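## Task

Tap the feeder tray repeatedly until the clear vial contains between 18 and 20 tablets, with no tablet spilled. A brief, sharp shove on the vertical plate at the raised end of the tray, directed toward the outlet, is one way to jog it. At the end the tray must rest against its stop and the vial must stand upright directly on the table.

## Robot and tools

ROBOT. Two arms, left_arm and right_arm, each with a two-finger gripper, wrist force sensor and wrist camera. Bases in the scene frame: left_arm (-0.053, +0.434, +0.027) m, right_arm (+0.085, -0.524, +0.027) m, both nearly unrotated. A two-camera stand sits behind them. Cameras: cam_head_left, cam_head_right (fixed) and cam_left_wrist, cam_right_wrist, all 896x504.

FRAMES. Scene frame: origin at table-top height midway between the nominal bases, +x out over the table, +z up, left_arm on the +y side (image sides may differ). Reported end_effector_position (m), end_effector_quat_wxyz and velocities are in this frame; they can be off by a few centimetres. Gripper axes: fingers point along +z, open and close along y, and a block sticks out about 10 cm toward +x. end_effector_position is the point between closed pads; fingertips extend about 19 mm past it when closed, 6 mm when fully open. Wrist force and torque are given along the gripper's own x y z axes; a push on a surface reads as force from the surface into the arm.

THE ROW. Every motion command is a row of 18 numbers, each in [-1, 1], always for both arms: left_arm dx, dy, dz, rx, ry, rz, then left_gripper position, force_limit, speed; then the same nine for right_arm and right_gripper. dx..rz are an offset, not a pose: measured from that arm's Hand target at the start of the action or move, along the Hand target's own axes. 1.0 equals 0.6 m of translation or 180 degrees of rotation; rx, ry, rz form a single rotation vector. Each row counts from that same start, not from the row before, and a new call starts from the Hand target as it then is, so sending an offset twice moves twice. Six zeros re-command the current Hand target. The controller clips commanded orientation to 32 degrees from the measured one per step.

GRIPPER NUMBERS. position: +1 fully open (85 mm), about -0.8 pads touch, -1 closes until blocked. force_limit (-1 to +1) and speed (-1 about 20 mm/s, 0 about 85, +1 about 150 mm/s) set grip strength; both begin at +1. These numbers are commands every time: to leave a gripper alone, resend its last three values. A new force_limit or speed only applies after position changes by at least 0.01.

TOOLS.
execute_actions(actions, cameras): actions is a list of actions; each action is up to 15 rows, one per 1/30 s step; a shorter action keeps its last row. An empty list returns state and all images. cameras lists names, ["all"] or [].
move(target, speed, blend, stop_force, zero, blocking, cameras): target is one 18-number row or a list of up to 15 rows, all offsets from the same starting Hand targets. Straight paths, lasting 0.5 to 10 s. speed in m/s, 0.002 to 3.2, default 0.25 (turn rate twice that in rad/s), one value or one per target. blend in m rounds corners in a list; 0 stops at each. stop_force in N, 4 to 120, ends an arm's path when its wrist senses that much push against its travel; the impact still tends to overshoot it, and it is unreliable while the gripper rotates. Omit it when backing off a contact. zero (with stop_force) re-zeros the sensor first, default true. blocking=false returns after about 0.5 s while motion continues (not allowed with stop_force). Moves do not avoid obstacles; avoid paths passing close to an arm's own base.
wait(seconds 0 to 10): the scene runs with commands held.
stop(): brakes a running move.
zoom_image(camera, region [x0, y0, x1, y1] in pixels, at most 504 by 504): closer view of the latest image.
zero_wrist_force(arm): subtracts the current wrist reading from later ones.
finished_scene(scene): ends the current scene (give its number); nothing else may follow in that reply.

RESULTS. Each call returns robot state: joint positions and torques, end_effector pose and velocities, Hand target (the next offsets' base; the gripper may rest short of it, so send the gap as an offset), Wrist force/torque plus the peak since last shown, Tool commands, gripper position_measured (counts: 3 open, 78 about 60 mm, 130 about 40 mm, 180 about 20 mm, 230 pads meet) and object_status (0 moving, 1 blocked while opening, 2 blocked while closing, i.e. gripping, 3 reached target or fully closed). "within noise" means an arm is still. A move adds a "move:" line: done, off_target, moving, held or fault, and limits=paced (pose clipped) or limits=held (steps withheld). Lines about MOTOR HOT or faults may appear.

CAUTIONS. Arms are stiff: commanding even slightly past a firm contact can trigger a fault. About 150 N outside force, or contact torque at a joint limit (elbow 139, wrists 50.2, shoulders 306 N m), halts that arm for 10 s. Overheated motors (85 °C) lock an arm for 30 to 60 s; avoid long stretched holds or pushing at unreachable poses. A clearance check holds back motions bringing the arms too near each other, but collisions between arms must still be avoided. Nothing may fall or be left off the table. For this job: tap the tray's upright plate briefly and quickly toward the outlet, back off right away, and check the count in images before tapping again; do not spill tablets, knock the vial over or leave the tray off its stop. Loose objects may occasionally be nudged by outside disturbances.

Each tool is called after "Emit:" as name([rows], argument=value, ...), one row to a line, values as JSON.

## Session

Emit:
execute_actions(actions=[])

Scene clock: 0.00 s.
left_arm: end_effector_position=(+0.7797, +0.6975, +0.1803) position_measured=3 object_status=3 end_effector_quat_wxyz=(-0.234, +0.710, +0.158, +0.645) | right_arm: end_effector_position=(+0.8474, -0.3775, +0.3352) position_measured=3 object_status=3 end_effector_quat_wxyz=(-0.249, +0.658, +0.616, +0.355)
Joint positions: left_arm=[-0.113 -0.771 2.113 -4.409 -0.9 -3.06] | right_arm=[3.258 -1.785 -1.996 -0.523 2.394 1.964]
Joint velocities: within noise
Joint torques (N m): no reading
Motor temperatures (°C): left_arm=[25 28 27 34 37 33] | right_arm=[30 32 34 34 37 38]
Wrist force (N): no reading
Wrist torque (N m): no reading
Wrist force, peak (N): no reading
Hand target: left_arm +0.7797, +0.6975, +0.1803; -0.234, +0.710, +0.158, +0.645 | right_arm +0.8474, -0.3775, +0.3352; -0.249, +0.658, +0.616, +0.355
Tool commands: left_gripper/position=+1.0 left_gripper/force_limit=+1.0 left_gripper/speed=+1.0 right_gripper/position=+1.0 right_gripper/force_limit=+1.0 right_gripper/speed=+1.0

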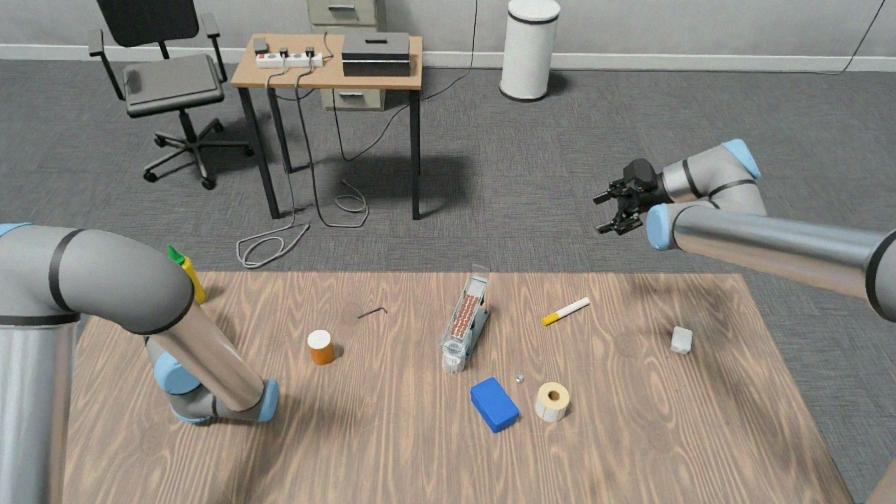

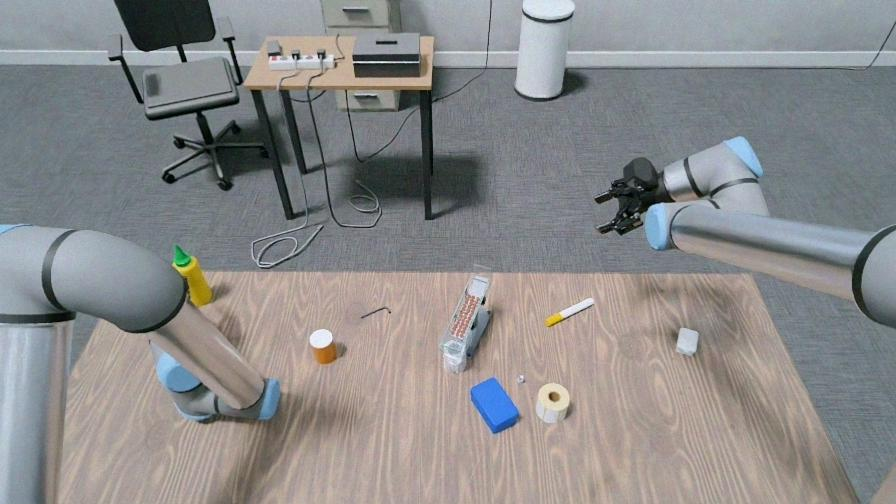

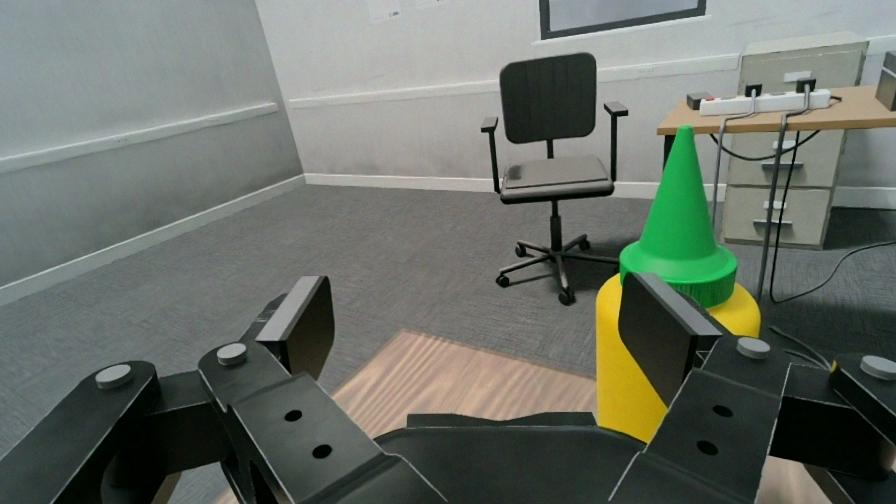

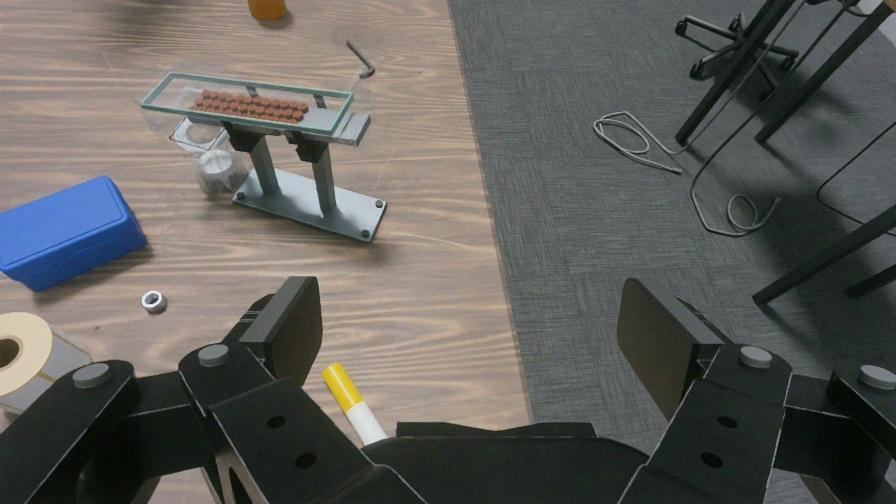

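Emit:
zoom_image(camera="cam_right_wrist", region=[110, 50, 410, 250])

Emit:
zoom_image(camera="cam_head_left", region=[400, 250, 540, 390])

Emit:
zoom_image(camera="cam_head_right", region=[400, 250, 540, 390])

Scaled by 1.680.

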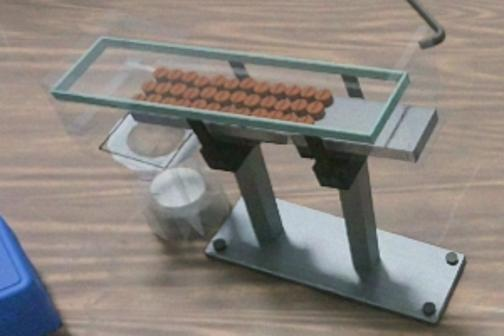

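Scaled by 3.600.

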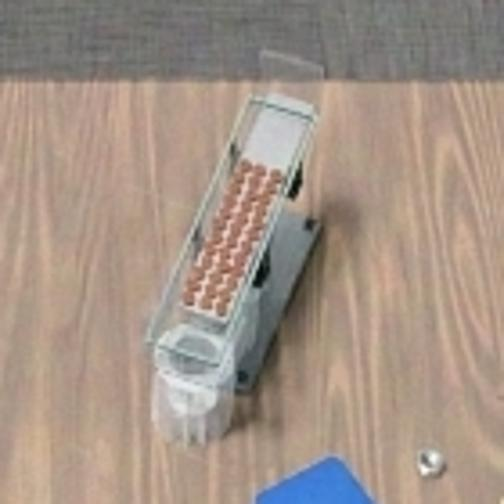

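Scaled by 3.600.

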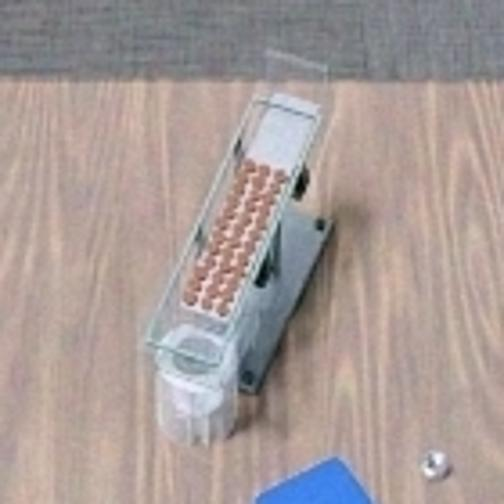

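Emit:
move([
  [0.12,0,-0.167,0,0,0,1,1,1, 0.0567,0.04,0.19,0.16,-0.0035,-0.124,-0.9,-1,-1],
  [0.1127,0.653,-0.661,-0.666,-0.011,0.1126,1,1,1, 0.1133,0.0791,0.3817,0.320,-0.007,-0.2476,-0.9,-1,-1],
], blend=0.05, speed=0.4, cameras=["all"])

Scene clock: 165.87 s.
left_arm: end_effector_position=(+0.6594, +0.1504, +0.2203) position_measured=3 object_status=3 end_effector_quat_wxyz=(+0.406, +0.580, -0.578, +0.407) | right_arm: end_effector_position=(+0.9304, -0.1650, +0.2500) position_measured=230 object_status=0 end_effector_quat_wxyz=(-0.374, +0.193, +0.904, +0.080)
Joint positions: left_arm=[-0.277 -1.05 2.091 -3.252 -2.703 -2.259] | right_arm=[3.54 -2.283 -1.132 -1.882 2.13 0.675]
Joint torques (N m): left_arm=[-24.11 -93.94 -43.38 -2.46 -5.31 2.42] | right_arm=[16.46 101.6 57.58 0.4 -0.33 -2.26]
Wrist force (N): left_arm=[-0.7 0.4 -0.5] | right_arm=[-0.3 0.9 0.2]
Wrist torque (N m): left_arm=[0.28 0.17 -0.38] | right_arm=[0.16 0.03 0.14]
Wrist force, peak (N): left_arm=[-0.6 0.1 1.0] | right_arm=[-0.8 -0.9 -1.2]
Hand target: left_arm +0.6594, +0.1504, +0.2203; +0.406, +0.580, -0.578, +0.407 | right_arm +0.9304, -0.1650, +0.2500; -0.374, +0.193, +0.904, +0.080
Off the commanded pose: left_arm 0.000 m, 0 deg | right_arm 0.000 m, 0 deg.
move: done
camera_calibration:
cam_left_wrist: T_world_to_cam=[[-0.999917, 0.00649954, -0.0111258, 0.672044], [0.0126638, 0.655089, -0.755445, 0.0793388], [0.00237835, -0.755523, -0.655117, 0.388547], [0, 0, 0, 1]] pos_world=[0.670059, 0.237214, 0.321957]
cam_right_wrist: T_world_to_cam=[[0.399399, 0.916753, 0.00661911, -0.213329], [0.835134, -0.360843, -0.415142, -0.716858], [-0.378195, 0.171335, -0.909732, 0.739793], [0, 0, 0, 1]] pos_world=[0.963662, -0.189856, 0.376828]

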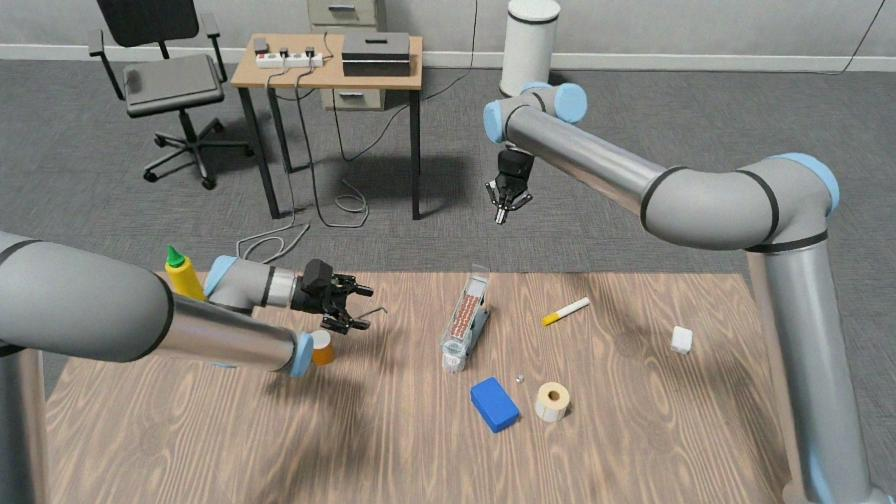

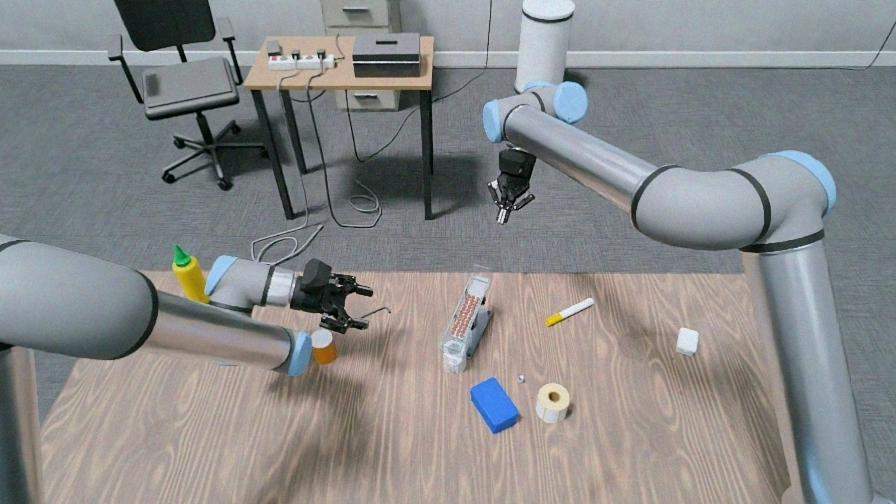

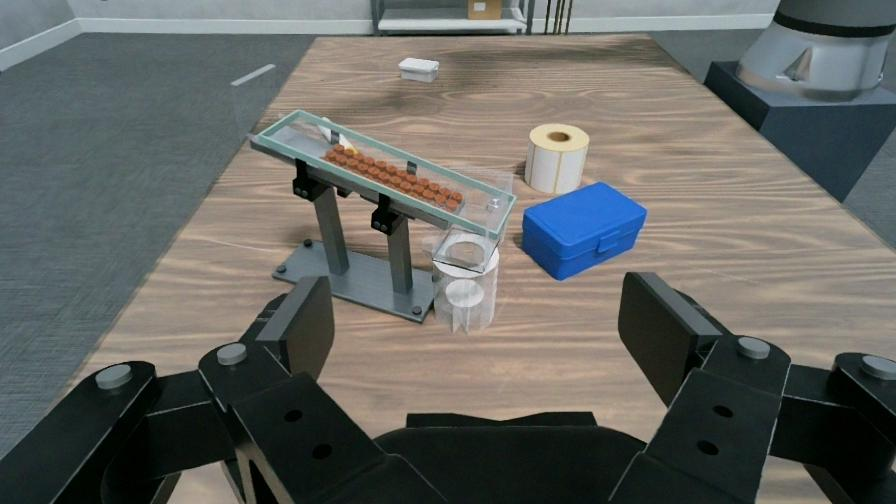

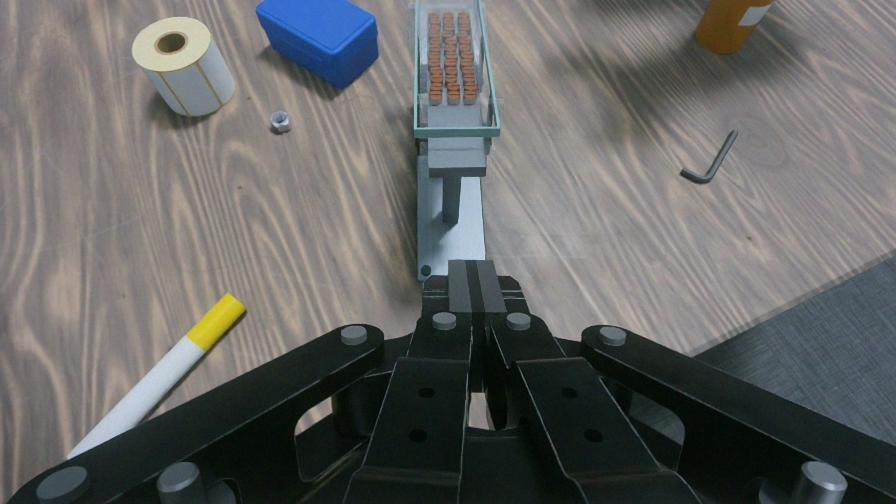

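Emit:
zoom_image(camera="cam_left_wrist", region=[210, 50, 610, 350])

Emit:
zoom_image(camera="cam_right_wrist", region=[390, 0, 530, 200])

Emit:
zoom_image(camera="cam_left_wrist", region=[240, 60, 400, 200])

Emit:
zoom_image(camera="cam_left_wrist", region=[400, 160, 560, 350])

Scaled by 1.260.

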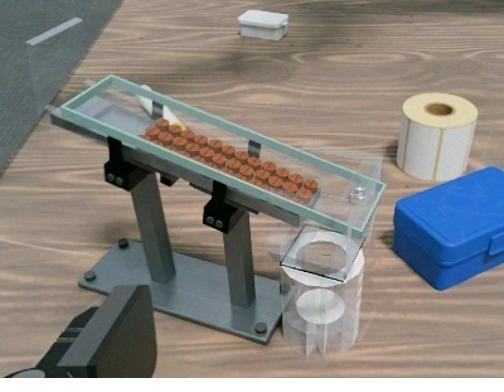

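Scaled by 2.520.

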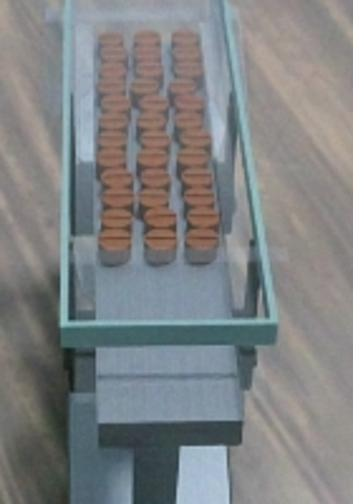

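Scaled by 3.150.

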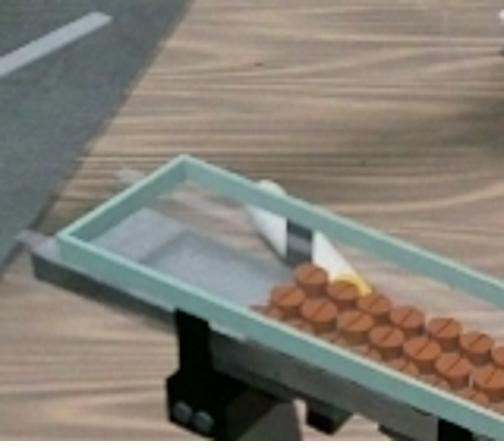

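Scaled by 2.653.

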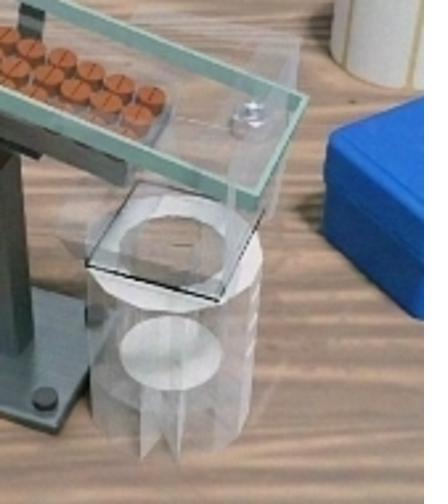

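Emit:
zoom_image(camera="cam_right_wrist", region=[400, 100, 520, 200])

Emit:
zoom_image(camera="cam_left_wrist", region=[210, 50, 330, 180])

Emit:
zoom_image(camera="cam_head_right", region=[450, 250, 510, 310])

Scaled by 4.200.

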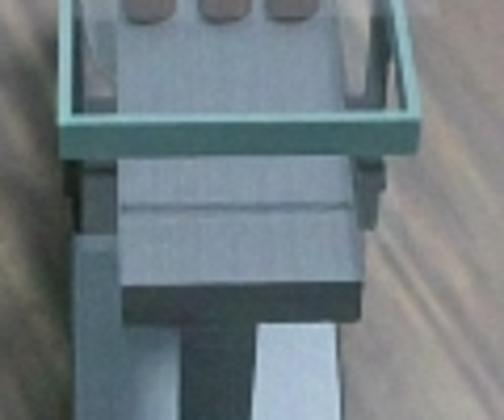

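Scaled by 3.877.

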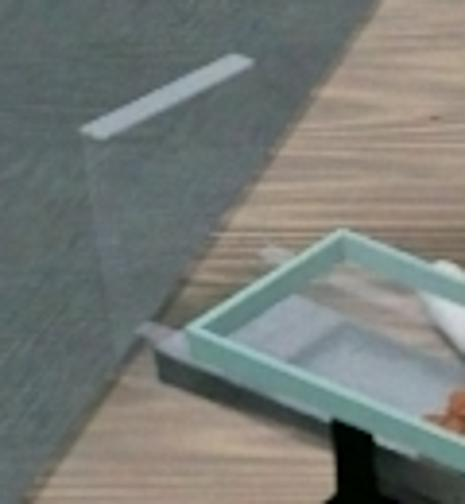

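Scaled by 8.400.

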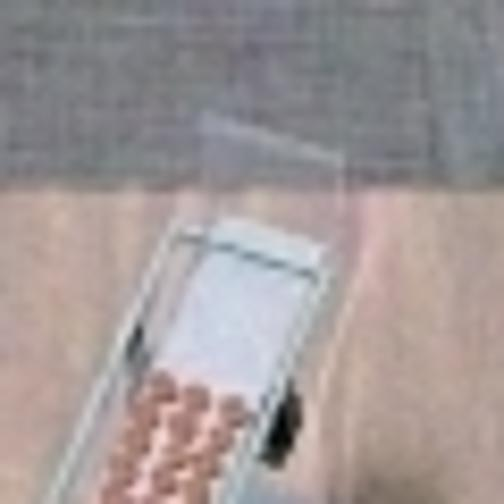

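Emit:
move(target=[0,0,0,0,0,0,1,1,1, -0.002,-0.002,0.127,0,0,0,-0.9,-1,-1], speed=0.15, cameras=["all"])

Emit:
zoom_image(camera="cam_left_wrist", region=[210, 30, 410, 180])

Emit:
zoom_image(camera="cam_right_wrist", region=[390, 50, 550, 300])

Emit:
zoom_image(camera="cam_head_right", region=[400, 200, 540, 380])

Scene clock: 265.20 s.
left_arm: end_effector_position=(+0.6594, +0.1504, +0.2203) position_measured=3 object_status=3 end_effector_quat_wxyz=(+0.406, +0.580, -0.578, +0.407) | right_arm: end_effector_position=(+0.8816, -0.1444, +0.1953) position_measured=230 object_status=3 end_effector_quat_wxyz=(-0.374, +0.193, +0.904, +0.080)
Joint positions: left_arm=[-0.277 -1.05 2.091 -3.251 -2.703 -2.258] | right_arm=[3.578 -2.245 -1.303 -1.728 2.151 0.714]
Joint torques (N m): left_arm=[-23.84 -94.19 -43.87 -2.56 -5.04 2.19] | right_arm=[12.82 117.58 36.62 4.78 3.47 3.08]
Wrist force (N): left_arm=[-0.6 0.4 0.0] | right_arm=[-0.4 0.4 0.4]
Wrist torque (N m): left_arm=[0.26 0.15 -0.38] | right_arm=[0.10 0.05 -0.11]
Wrist force, peak (N): left_arm=[-1.2 0.5 -0.3] | right_arm=[-0.2 0.5 1.7]
Hand target: left_arm +0.6594, +0.1504, +0.2203; +0.406, +0.580, -0.578, +0.407 | right_arm +0.8815, -0.1444, +0.1952; -0.374, +0.193, +0.904, +0.080
Off the commanded pose: left_arm 0.000 m, 0 deg | right_arm 0.000 m, 0 deg.
move: done
camera_calibration:
cam_left_wrist: T_world_to_cam=[[-0.999916, 0.00664203, -0.0111365, 0.672013], [0.012765, 0.655145, -0.755395, 0.0793076], [0.00227864, -0.755474, -0.655175, 0.388544], [0, 0, 0, 1]] pos_world=[0.670059, 0.237114, 0.321957]
cam_right_wrist: T_world_to_cam=[[0.399384, 0.91676, 0.00658409, -0.212244], [0.835087, -0.360821, -0.415256, -0.691331], [-0.378315, 0.171345, -0.909681, 0.668158], [0, 0, 0, 1]] pos_world=[0.914863, -0.169356, 0.322128]

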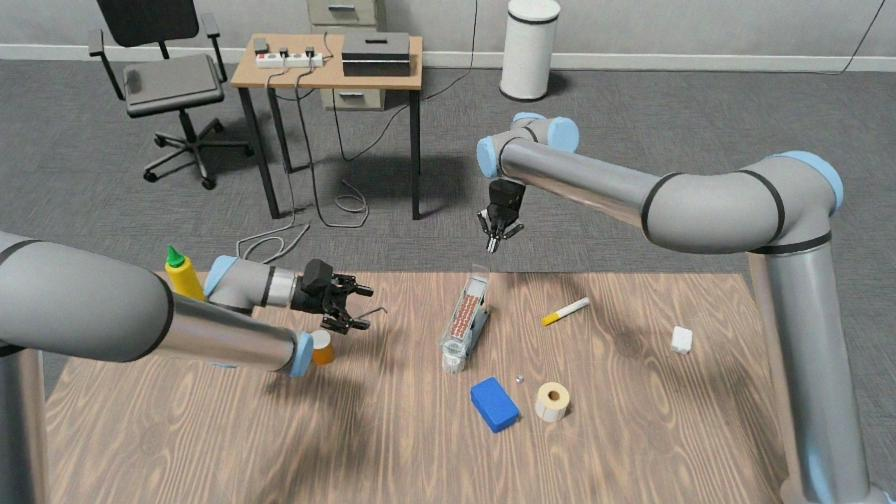

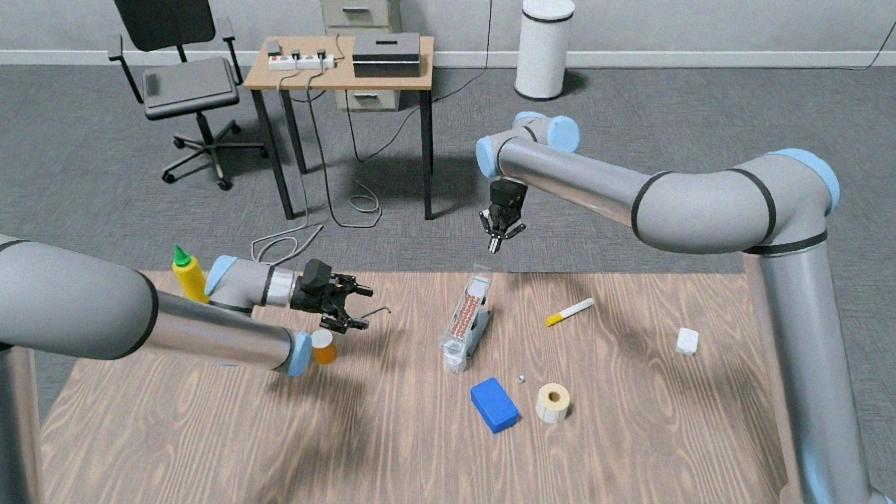

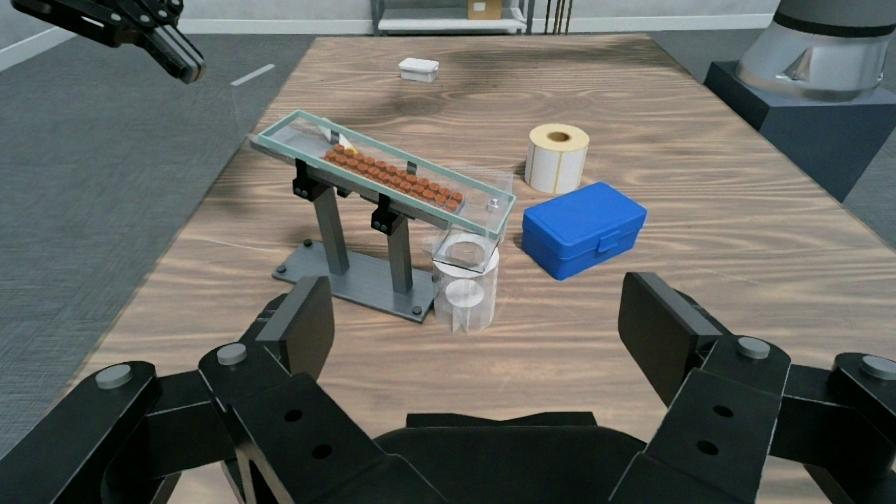

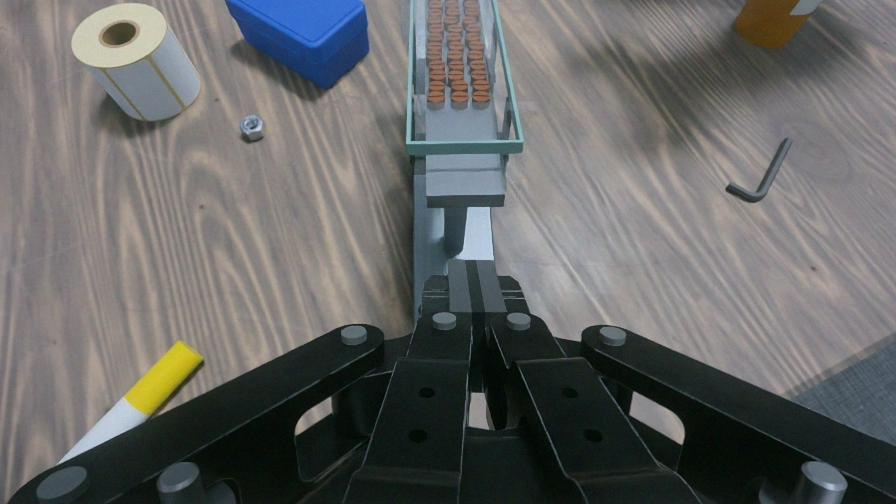

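Scaled by 2.520.

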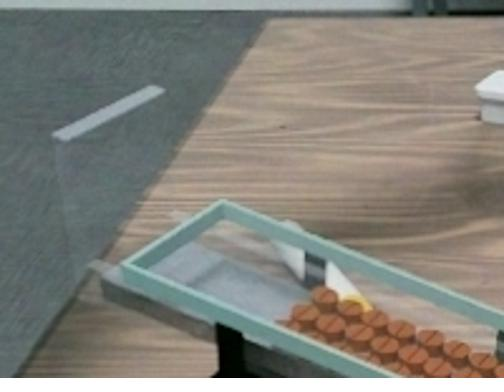

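Scaled by 2.016.

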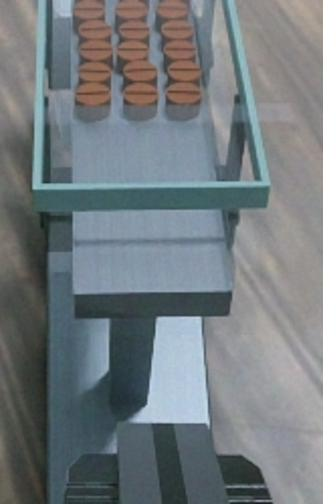

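Scaled by 2.800.

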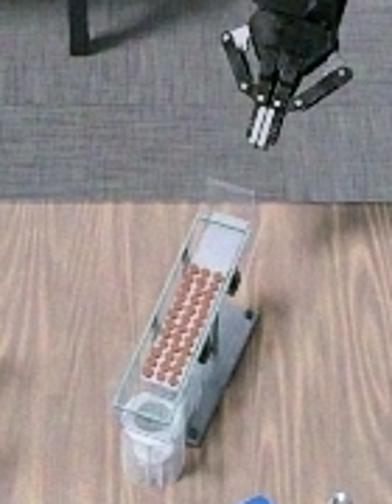

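Emit:
move(target=[0,0,0,0,0,0,1,1,1, 0.106,0,0.106,0,0,0,-0.9,-1,-1], speed=0.03, stop_force=4, cameras=["cam_left_wrist","cam_right_wrist"])

Emit:
zoom_image(camera="cam_left_wrist", region=[210, 30, 410, 180])

Emit:
zoom_image(camera="cam_right_wrist", region=[390, 50, 550, 300])

Scene clock: 290.17 s.
left_arm: end_effector_position=(+0.6594, +0.1504, +0.2203) position_measured=3 object_status=3 end_effector_quat_wxyz=(+0.406, +0.580, -0.578, +0.407) | right_arm: end_effector_position=(+0.8312, -0.1219, +0.1952) position_measured=230 object_status=3 end_effector_quat_wxyz=(-0.374, +0.193, +0.904, +0.080)
Joint positions: left_arm=[-0.277 -1.05 2.091 -3.251 -2.703 -2.258] | right_arm=[3.622 -2.181 -1.416 -1.653 2.174 0.759]
Joint torques (N m): left_arm=[-20.19 -94.05 -43.22 -2.74 -4.78 1.97] | right_arm=[-13.15 92.21 53.54 0.69 0.08 -2.19]
Wrist force (N): left_arm=[-0.7 0.1 -0.3] | right_arm=[-1.0 1.0 -1.1]
Wrist torque (N m): left_arm=[0.22 0.17 -0.39] | right_arm=[0.14 0.08 0.17]
Wrist force, peak (N): left_arm=[-0.9 0.4 -0.7] | right_arm=[-3.4 0.5 -1.5]
Hand target: left_arm +0.6594, +0.1504, +0.2203; +0.406, +0.580, -0.578, +0.407 | right_arm +0.8312, -0.1219, +0.1952; -0.374, +0.193, +0.904, +0.080 (not the last commanded pose)
Off the commanded pose: left_arm 0.000 m, 0 deg | right_arm 0.035 m, 0 deg.
move: contact (right_arm)
camera_calibration:
cam_left_wrist: T_world_to_cam=[[-0.999916, 0.00664203, -0.0111365, 0.672013], [0.012765, 0.655145, -0.755395, 0.0793076], [0.00227864, -0.755474, -0.655175, 0.388544], [0, 0, 0, 1]] pos_world=[0.670059, 0.237114, 0.321957]
cam_right_wrist: T_world_to_cam=[[0.39935, 0.916776, 0.00650087, -0.212775], [0.835101, -0.360827, -0.415224, -0.641153], [-0.378321, 0.171248, -0.909696, 0.645124], [0, 0, 0, 1]] pos_world=[0.864463, -0.146755, 0.322028]
Images, in order (width x height): cam_left_wrist 896x504, cam_right_wrist 896x504.

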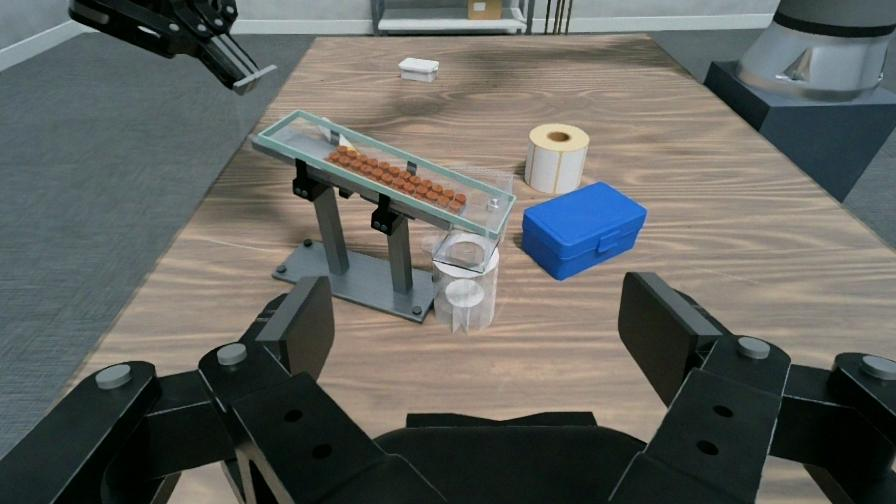

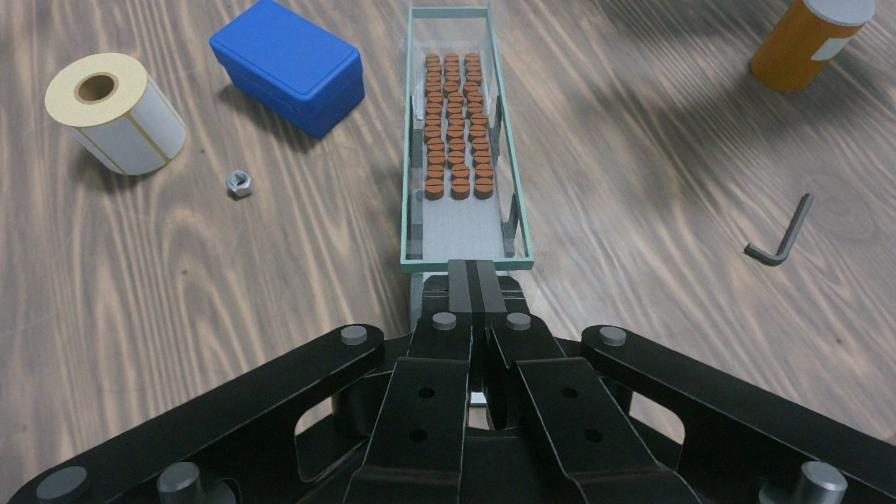

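Scaled by 2.520.

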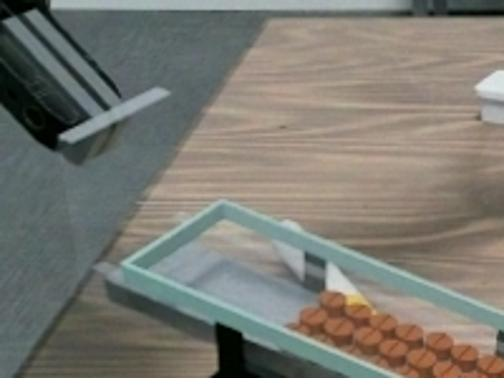

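Scaled by 2.016.

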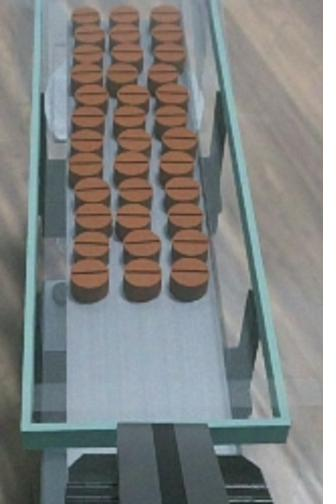

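Emit:
move(target=[0,0,0,0,0,0,1,1,1, -0.0153,0,0.0035,0,0,0,-0.9,-1,-1], speed=0.05)

Emit:
execute_actions([
  [[0,0,0,0,0,0,1,1,1, 0.0177,0,0.0177,0,0,0,-0.9,-1,-1],[0,0,0,0,0,0,1,1,1, 0.0177,0,0.0177,0,0,0,-0.9,-1,-1],[0,0,0,0,0,0,1,1,1, 0.0177,0,0.0177,0,0,0,-0.9,-1,-1],[0,0,0,0,0,0,1,1,1, 0.0177,0,0.0177,0,0,0,-0.9,-1,-1],[0,0,0,0,0,0,1,1,1, 0.0177,0,0.0177,0,0,0,-0.9,-1,-1],[0,0,0,0,0,0,1,1,1, 0,0,0,0,0,0,-0.9,-1,-1]],
], cameras=["cam_left_wrist","cam_right_wrist"])

Emit:
zoom_image(camera="cam_left_wrist", region=[310, 100, 550, 350])

Emit:
zoom_image(camera="cam_right_wrist", region=[390, 0, 550, 250])

Scene clock: 321.80 s.
left_arm: end_effector_position=(+0.6594, +0.1504, +0.2203) position_measured=3 object_status=3 end_effector_quat_wxyz=(+0.406, +0.580, -0.578, +0.407) | right_arm: end_effector_position=(+0.8356, -0.1239, +0.1875) position_measured=230 object_status=3 end_effector_quat_wxyz=(-0.374, +0.193, +0.904, +0.080)
Joint positions: left_arm=[-0.277 -1.05 2.091 -3.251 -2.703 -2.258] | right_arm=[3.618 -2.192 -1.412 -1.648 2.172 0.755]
Joint torques (N m): left_arm=[-19.3 -93.1 -43.66 -2.87 -4.95 1.88] | right_arm=[-14.99 95.57 55.58 4.89 -0.37 -2.57]
Wrist force (N): left_arm=[-0.5 0.5 -0.3] | right_arm=[-0.5 0.2 0.4]
Wrist torque (N m): left_arm=[0.29 0.13 -0.39] | right_arm=[0.08 0.07 0.17]
Wrist force, peak (N): left_arm=[-1.0 0.5 -0.5] | right_arm=[-0.6 1.3 -1.8]
Hand target: left_arm +0.6594, +0.1504, +0.2203; +0.406, +0.580, -0.578, +0.407 | right_arm +0.8357, -0.1239, +0.1872; -0.374, +0.193, +0.904, +0.080
Off the commanded pose: left_arm 0.000 m, 0 deg | right_arm 0.000 m, 0 deg.
move: done

Scene clock: 322.53 s.
left_arm: end_effector_position=(+0.6594, +0.1504, +0.2203) position_measured=3 object_status=3 end_effector_quat_wxyz=(+0.406, +0.580, -0.578, +0.407) | right_arm: end_effector_position=(+0.8356, -0.1238, +0.1872) position_measured=230 object_status=3 end_effector_quat_wxyz=(-0.374, +0.193, +0.904, +0.080)
Joint positions: left_arm=[-0.277 -1.05 2.091 -3.251 -2.703 -2.258] | right_arm=[3.618 -2.193 -1.413 -1.648 2.172 0.755]
Joint torques (N m): left_arm=[-17.27 -93.28 -43.59 -3.01 -5.28 2.17] | right_arm=[-16.19 92.07 54.8 1.26 -0.25 -2.55]
Wrist force (N): left_arm=[-0.6 0.4 -0.7] | right_arm=[-0.1 0.4 0.4]
Wrist torque (N m): left_arm=[0.29 0.16 -0.38] | right_arm=[0.11 0.00 0.17]
Wrist force, peak (N): left_arm=[-1.0 0.4 -0.6] | right_arm=[-5.5 0.7 -3.7]
Hand target: left_arm +0.6594, +0.1504, +0.2203; +0.406, +0.580, -0.578, +0.407 | right_arm +0.8357, -0.1239, +0.1872; -0.374, +0.193, +0.904, +0.080
Off the commanded pose: left_arm 0.000 m, 0 deg | right_arm 0.000 m, 0 deg.
Step readings (end_effector_position of left_arm | right_arm):
0: (+0.6594, +0.1504, +0.2203) | (+0.8356, -0.1239, +0.1875)
1: (+0.6594, +0.1504, +0.2203) | (+0.8356, -0.1239, +0.1874)
2: (+0.6594, +0.1504, +0.2203) | (+0.8347, -0.1232, +0.1876)
4: (+0.6594, +0.1504, +0.2203) | (+0.8301, -0.1212, +0.1875)
8: (+0.6594, +0.1504, +0.2203) | (+0.8281, -0.1207, +0.1871)
15: (+0.6594, +0.1504, +0.2203) | (+0.8346, -0.1235, +0.1872)
camera_calibration:
cam_left_wrist: T_world_to_cam=[[-0.999916, 0.00664203, -0.0111365, 0.672013], [0.012765, 0.655145, -0.755395, 0.0793076], [0.00227864, -0.755474, -0.655175, 0.388544], [0, 0, 0, 1]] pos_world=[0.670059, 0.237114, 0.321957]
cam_right_wrist: T_world_to_cam=[[0.399239, 0.916823, 0.0065543, -0.212561], [0.83517, -0.360714, -0.415183, -0.648885], [-0.378285, 0.171231, -0.909714, 0.639916], [0, 0, 0, 1]] pos_world=[0.868863, -0.148755, 0.314128]
Images, in order (width x height): cam_left_wrist 896x504, cam_right_wrist 896x504.

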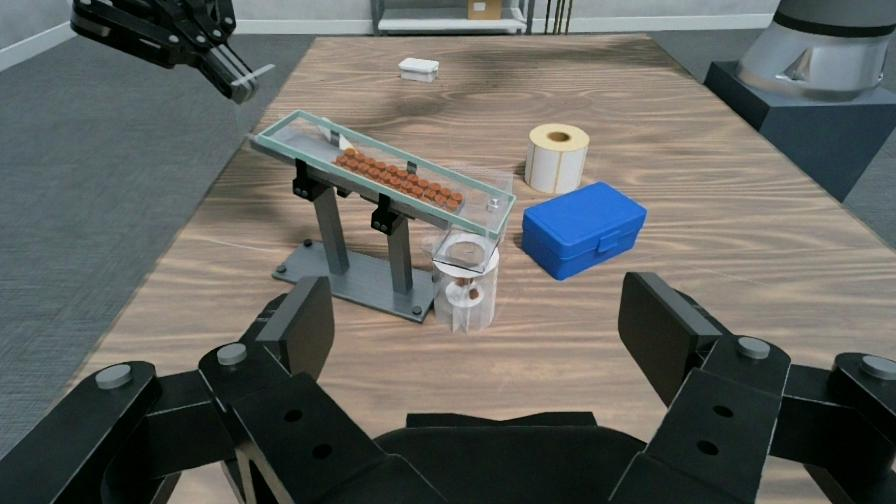

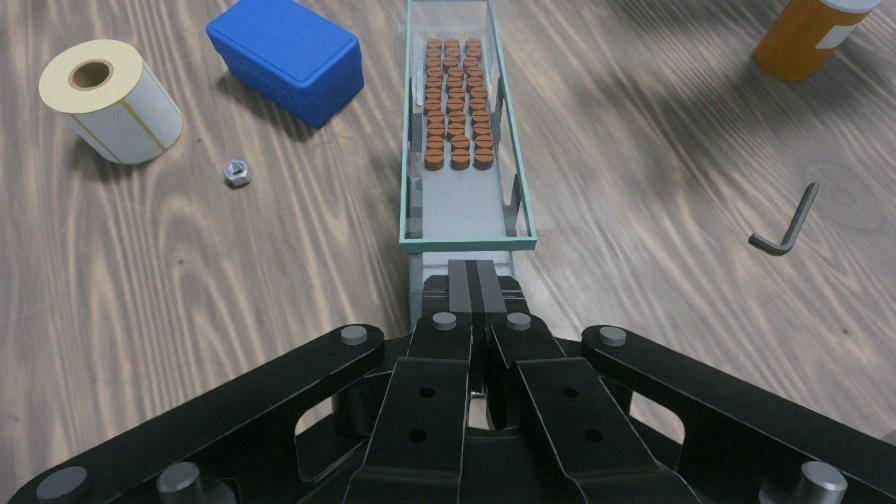

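Scaled by 2.016.

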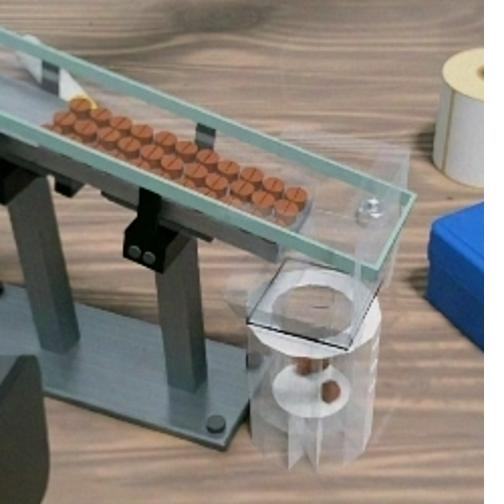

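Scaled by 2.016.

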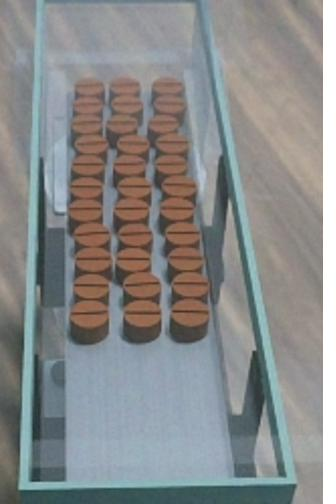

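Emit:
execute_actions([
  [[0,0,0,0,0,0,1,1,1, 0.0177,0,0.0177,0,0,0,-0.9,-1,-1],[0,0,0,0,0,0,1,1,1, 0.0177,0,0.0177,0,0,0,-0.9,-1,-1],[0,0,0,0,0,0,1,1,1, 0.0177,0,0.0177,0,0,0,-0.9,-1,-1],[0,0,0,0,0,0,1,1,1, 0.0177,0,0.0177,0,0,0,-0.9,-1,-1],[0,0,0,0,0,0,1,1,1, 0.0177,0,0.0177,0,0,0,-0.9,-1,-1],[0,0,0,0,0,0,1,1,1, 0,0,0,0,0,0,-0.9,-1,-1]],
  [[0,0,0,0,0,0,1,1,1, 0,0,0,0,0,0,-0.9,-1,-1]],
  [[0,0,0,0,0,0,1,1,1, 0.0177,0,0.0177,0,0,0,-0.9,-1,-1],[0,0,0,0,0,0,1,1,1, 0.0177,0,0.0177,0,0,0,-0.9,-1,-1],[0,0,0,0,0,0,1,1,1, 0.0177,0,0.0177,0,0,0,-0.9,-1,-1],[0,0,0,0,0,0,1,1,1, 0.0177,0,0.0177,0,0,0,-0.9,-1,-1],[0,0,0,0,0,0,1,1,1, 0.0177,0,0.0177,0,0,0,-0.9,-1,-1],[0,0,0,0,0,0,1,1,1, 0,0,0,0,0,0,-0.9,-1,-1]],
  [[0,0,0,0,0,0,1,1,1, 0,0,0,0,0,0,-0.9,-1,-1]],
], cameras=["cam_left_wrist","cam_right_wrist"])

Emit:
zoom_image(camera="cam_left_wrist", region=[310, 100, 550, 350])

Emit:
zoom_image(camera="cam_right_wrist", region=[390, 0, 550, 250])

Scene clock: 352.20 s.
left_arm: end_effector_position=(+0.6594, +0.1504, +0.2203) position_measured=3 object_status=3 end_effector_quat_wxyz=(+0.406, +0.580, -0.578, +0.407) | right_arm: end_effector_position=(+0.8357, -0.1239, +0.1872) position_measured=230 object_status=3 end_effector_quat_wxyz=(-0.374, +0.193, +0.904, +0.080)
Joint positions: left_arm=[-0.277 -1.05 2.091 -3.251 -2.703 -2.258] | right_arm=[3.618 -2.193 -1.412 -1.648 2.172 0.755]
Joint torques (N m): left_arm=[-13.16 -92.72 -43.83 -2.65 -4.65 1.82] | right_arm=[-14.48 92.87 54.18 1.19 -0.35 -2.19]
Wrist force (N): left_arm=[-0.7 0.3 -0.4] | right_arm=[0.0 0.5 0.5]
Wrist torque (N m): left_arm=[0.26 0.17 -0.38] | right_arm=[0.12 -0.01 0.16]
Wrist force, peak (N): left_arm=[-0.7 1.0 -0.5] | right_arm=[-6.2 0.7 -4.0]
Hand target: left_arm +0.6594, +0.1504, +0.2203; +0.406, +0.580, -0.578, +0.407 | right_arm +0.8357, -0.1239, +0.1872; -0.374, +0.193, +0.904, +0.080
Off the commanded pose: left_arm 0.000 m, 0 deg | right_arm 0.000 m, 0 deg.
Step readings (end_effector_position of left_arm | right_arm):
0: (+0.6594, +0.1504, +0.2203) | (+0.8357, -0.1239, +0.1872)
1: (+0.6594, +0.1504, +0.2203) | (+0.8357, -0.1239, +0.1872)
2: (+0.6594, +0.1504, +0.2203) | (+0.8349, -0.1234, +0.1874)
4: (+0.6594, +0.1504, +0.2203) | (+0.8297, -0.1211, +0.1874)
8: (+0.6594, +0.1504, +0.2203) | (+0.8280, -0.1206, +0.1870)
15: (+0.6594, +0.1504, +0.2203) | (+0.8347, -0.1235, +0.1872)
16: (+0.6594, +0.1504, +0.2203) | (+0.8349, -0.1236, +0.1872)
17: (+0.6594, +0.1504, +0.2203) | (+0.8351, -0.1237, +0.1872)
19: (+0.6594, +0.1504, +0.2203) | (+0.8354, -0.1238, +0.1872)
23: (+0.6594, +0.1504, +0.2203) | (+0.8356, -0.1239, +0.1872)
30: (+0.6594, +0.1504, +0.2203) | (+0.8357, -0.1239, +0.1873)
31: (+0.6594, +0.1504, +0.2203) | (+0.8357, -0.1239, +0.1873)
32: (+0.6594, +0.1504, +0.2203) | (+0.8349, -0.1234, +0.1874)
34: (+0.6594, +0.1504, +0.2203) | (+0.8297, -0.1211, +0.1874)
38: (+0.6594, +0.1504, +0.2203) | (+0.8280, -0.1206, +0.1870)
45: (+0.6594, +0.1504, +0.2203) | (+0.8347, -0.1235, +0.1872)
46: (+0.6594, +0.1504, +0.2203) | (+0.8349, -0.1236, +0.1872)
47: (+0.6594, +0.1504, +0.2203) | (+0.8351, -0.1237, +0.1872)
49: (+0.6594, +0.1504, +0.2203) | (+0.8354, -0.1238, +0.1872)
53: (+0.6594, +0.1504, +0.2203) | (+0.8356, -0.1239, +0.1872)
60: (+0.6594, +0.1504, +0.2203) | (+0.8357, -0.1239, +0.1873)
camera_calibration:
cam_left_wrist: T_world_to_cam=[[-0.999916, 0.00664203, -0.0111365, 0.672013], [0.012765, 0.655145, -0.755395, 0.0793076], [0.00227864, -0.755474, -0.655175, 0.388544], [0, 0, 0, 1]] pos_world=[0.670059, 0.237114, 0.321957]
cam_right_wrist: T_world_to_cam=[[0.39935, 0.916776, 0.00650087, -0.212687], [0.835101, -0.360827, -0.415224, -0.648913], [-0.378321, 0.171248, -0.909696, 0.639982], [0, 0, 0, 1]] pos_world=[0.868963, -0.148755, 0.314128]
Images, in order (width x height): cam_left_wrist 896x504, cam_right_wrist 896x504.

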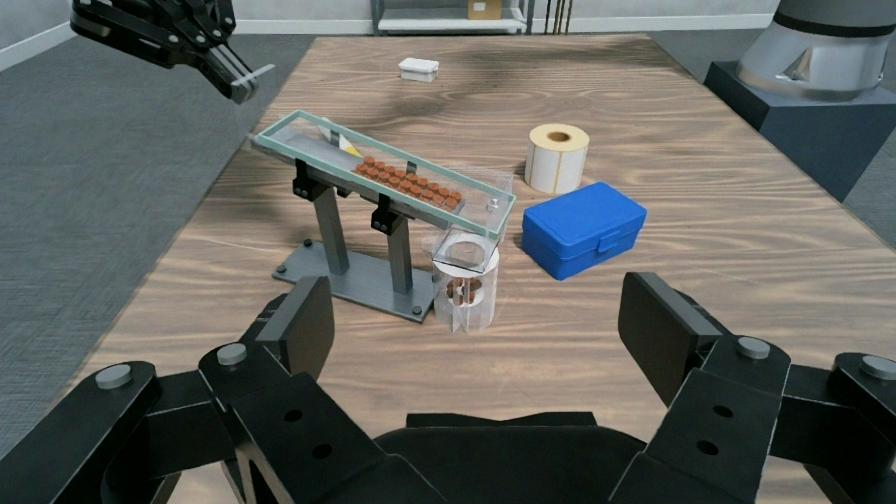

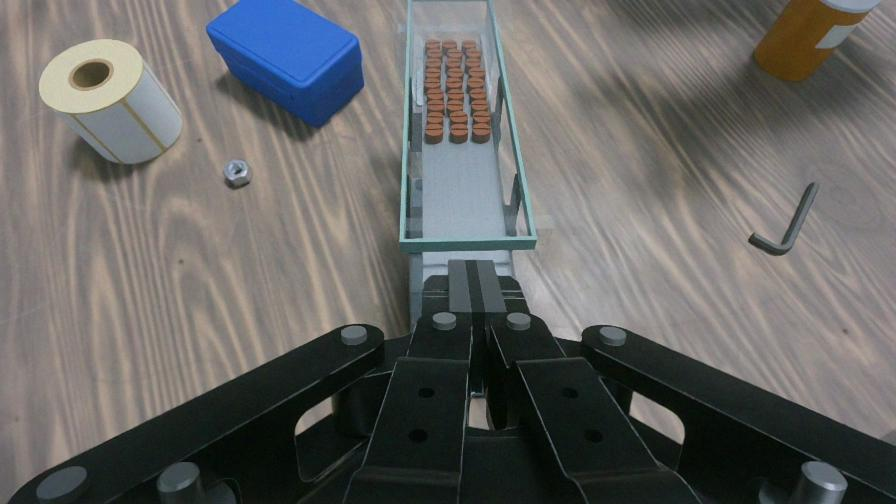

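Scaled by 2.016.

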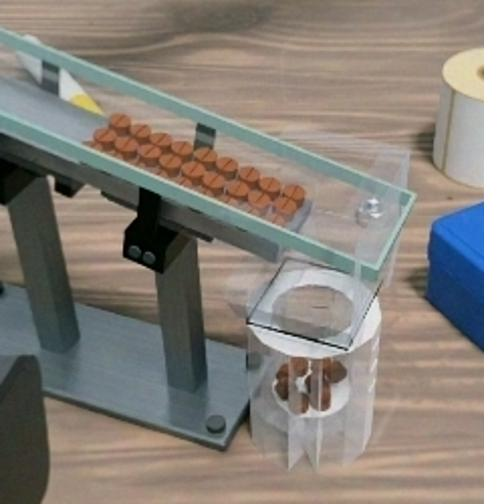

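Scaled by 2.016.

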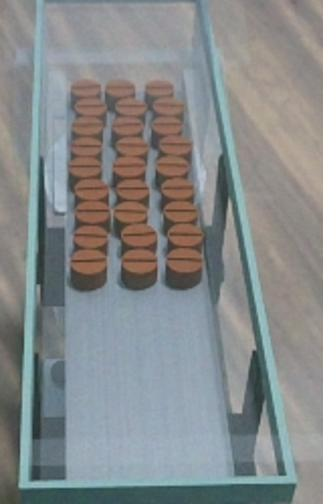

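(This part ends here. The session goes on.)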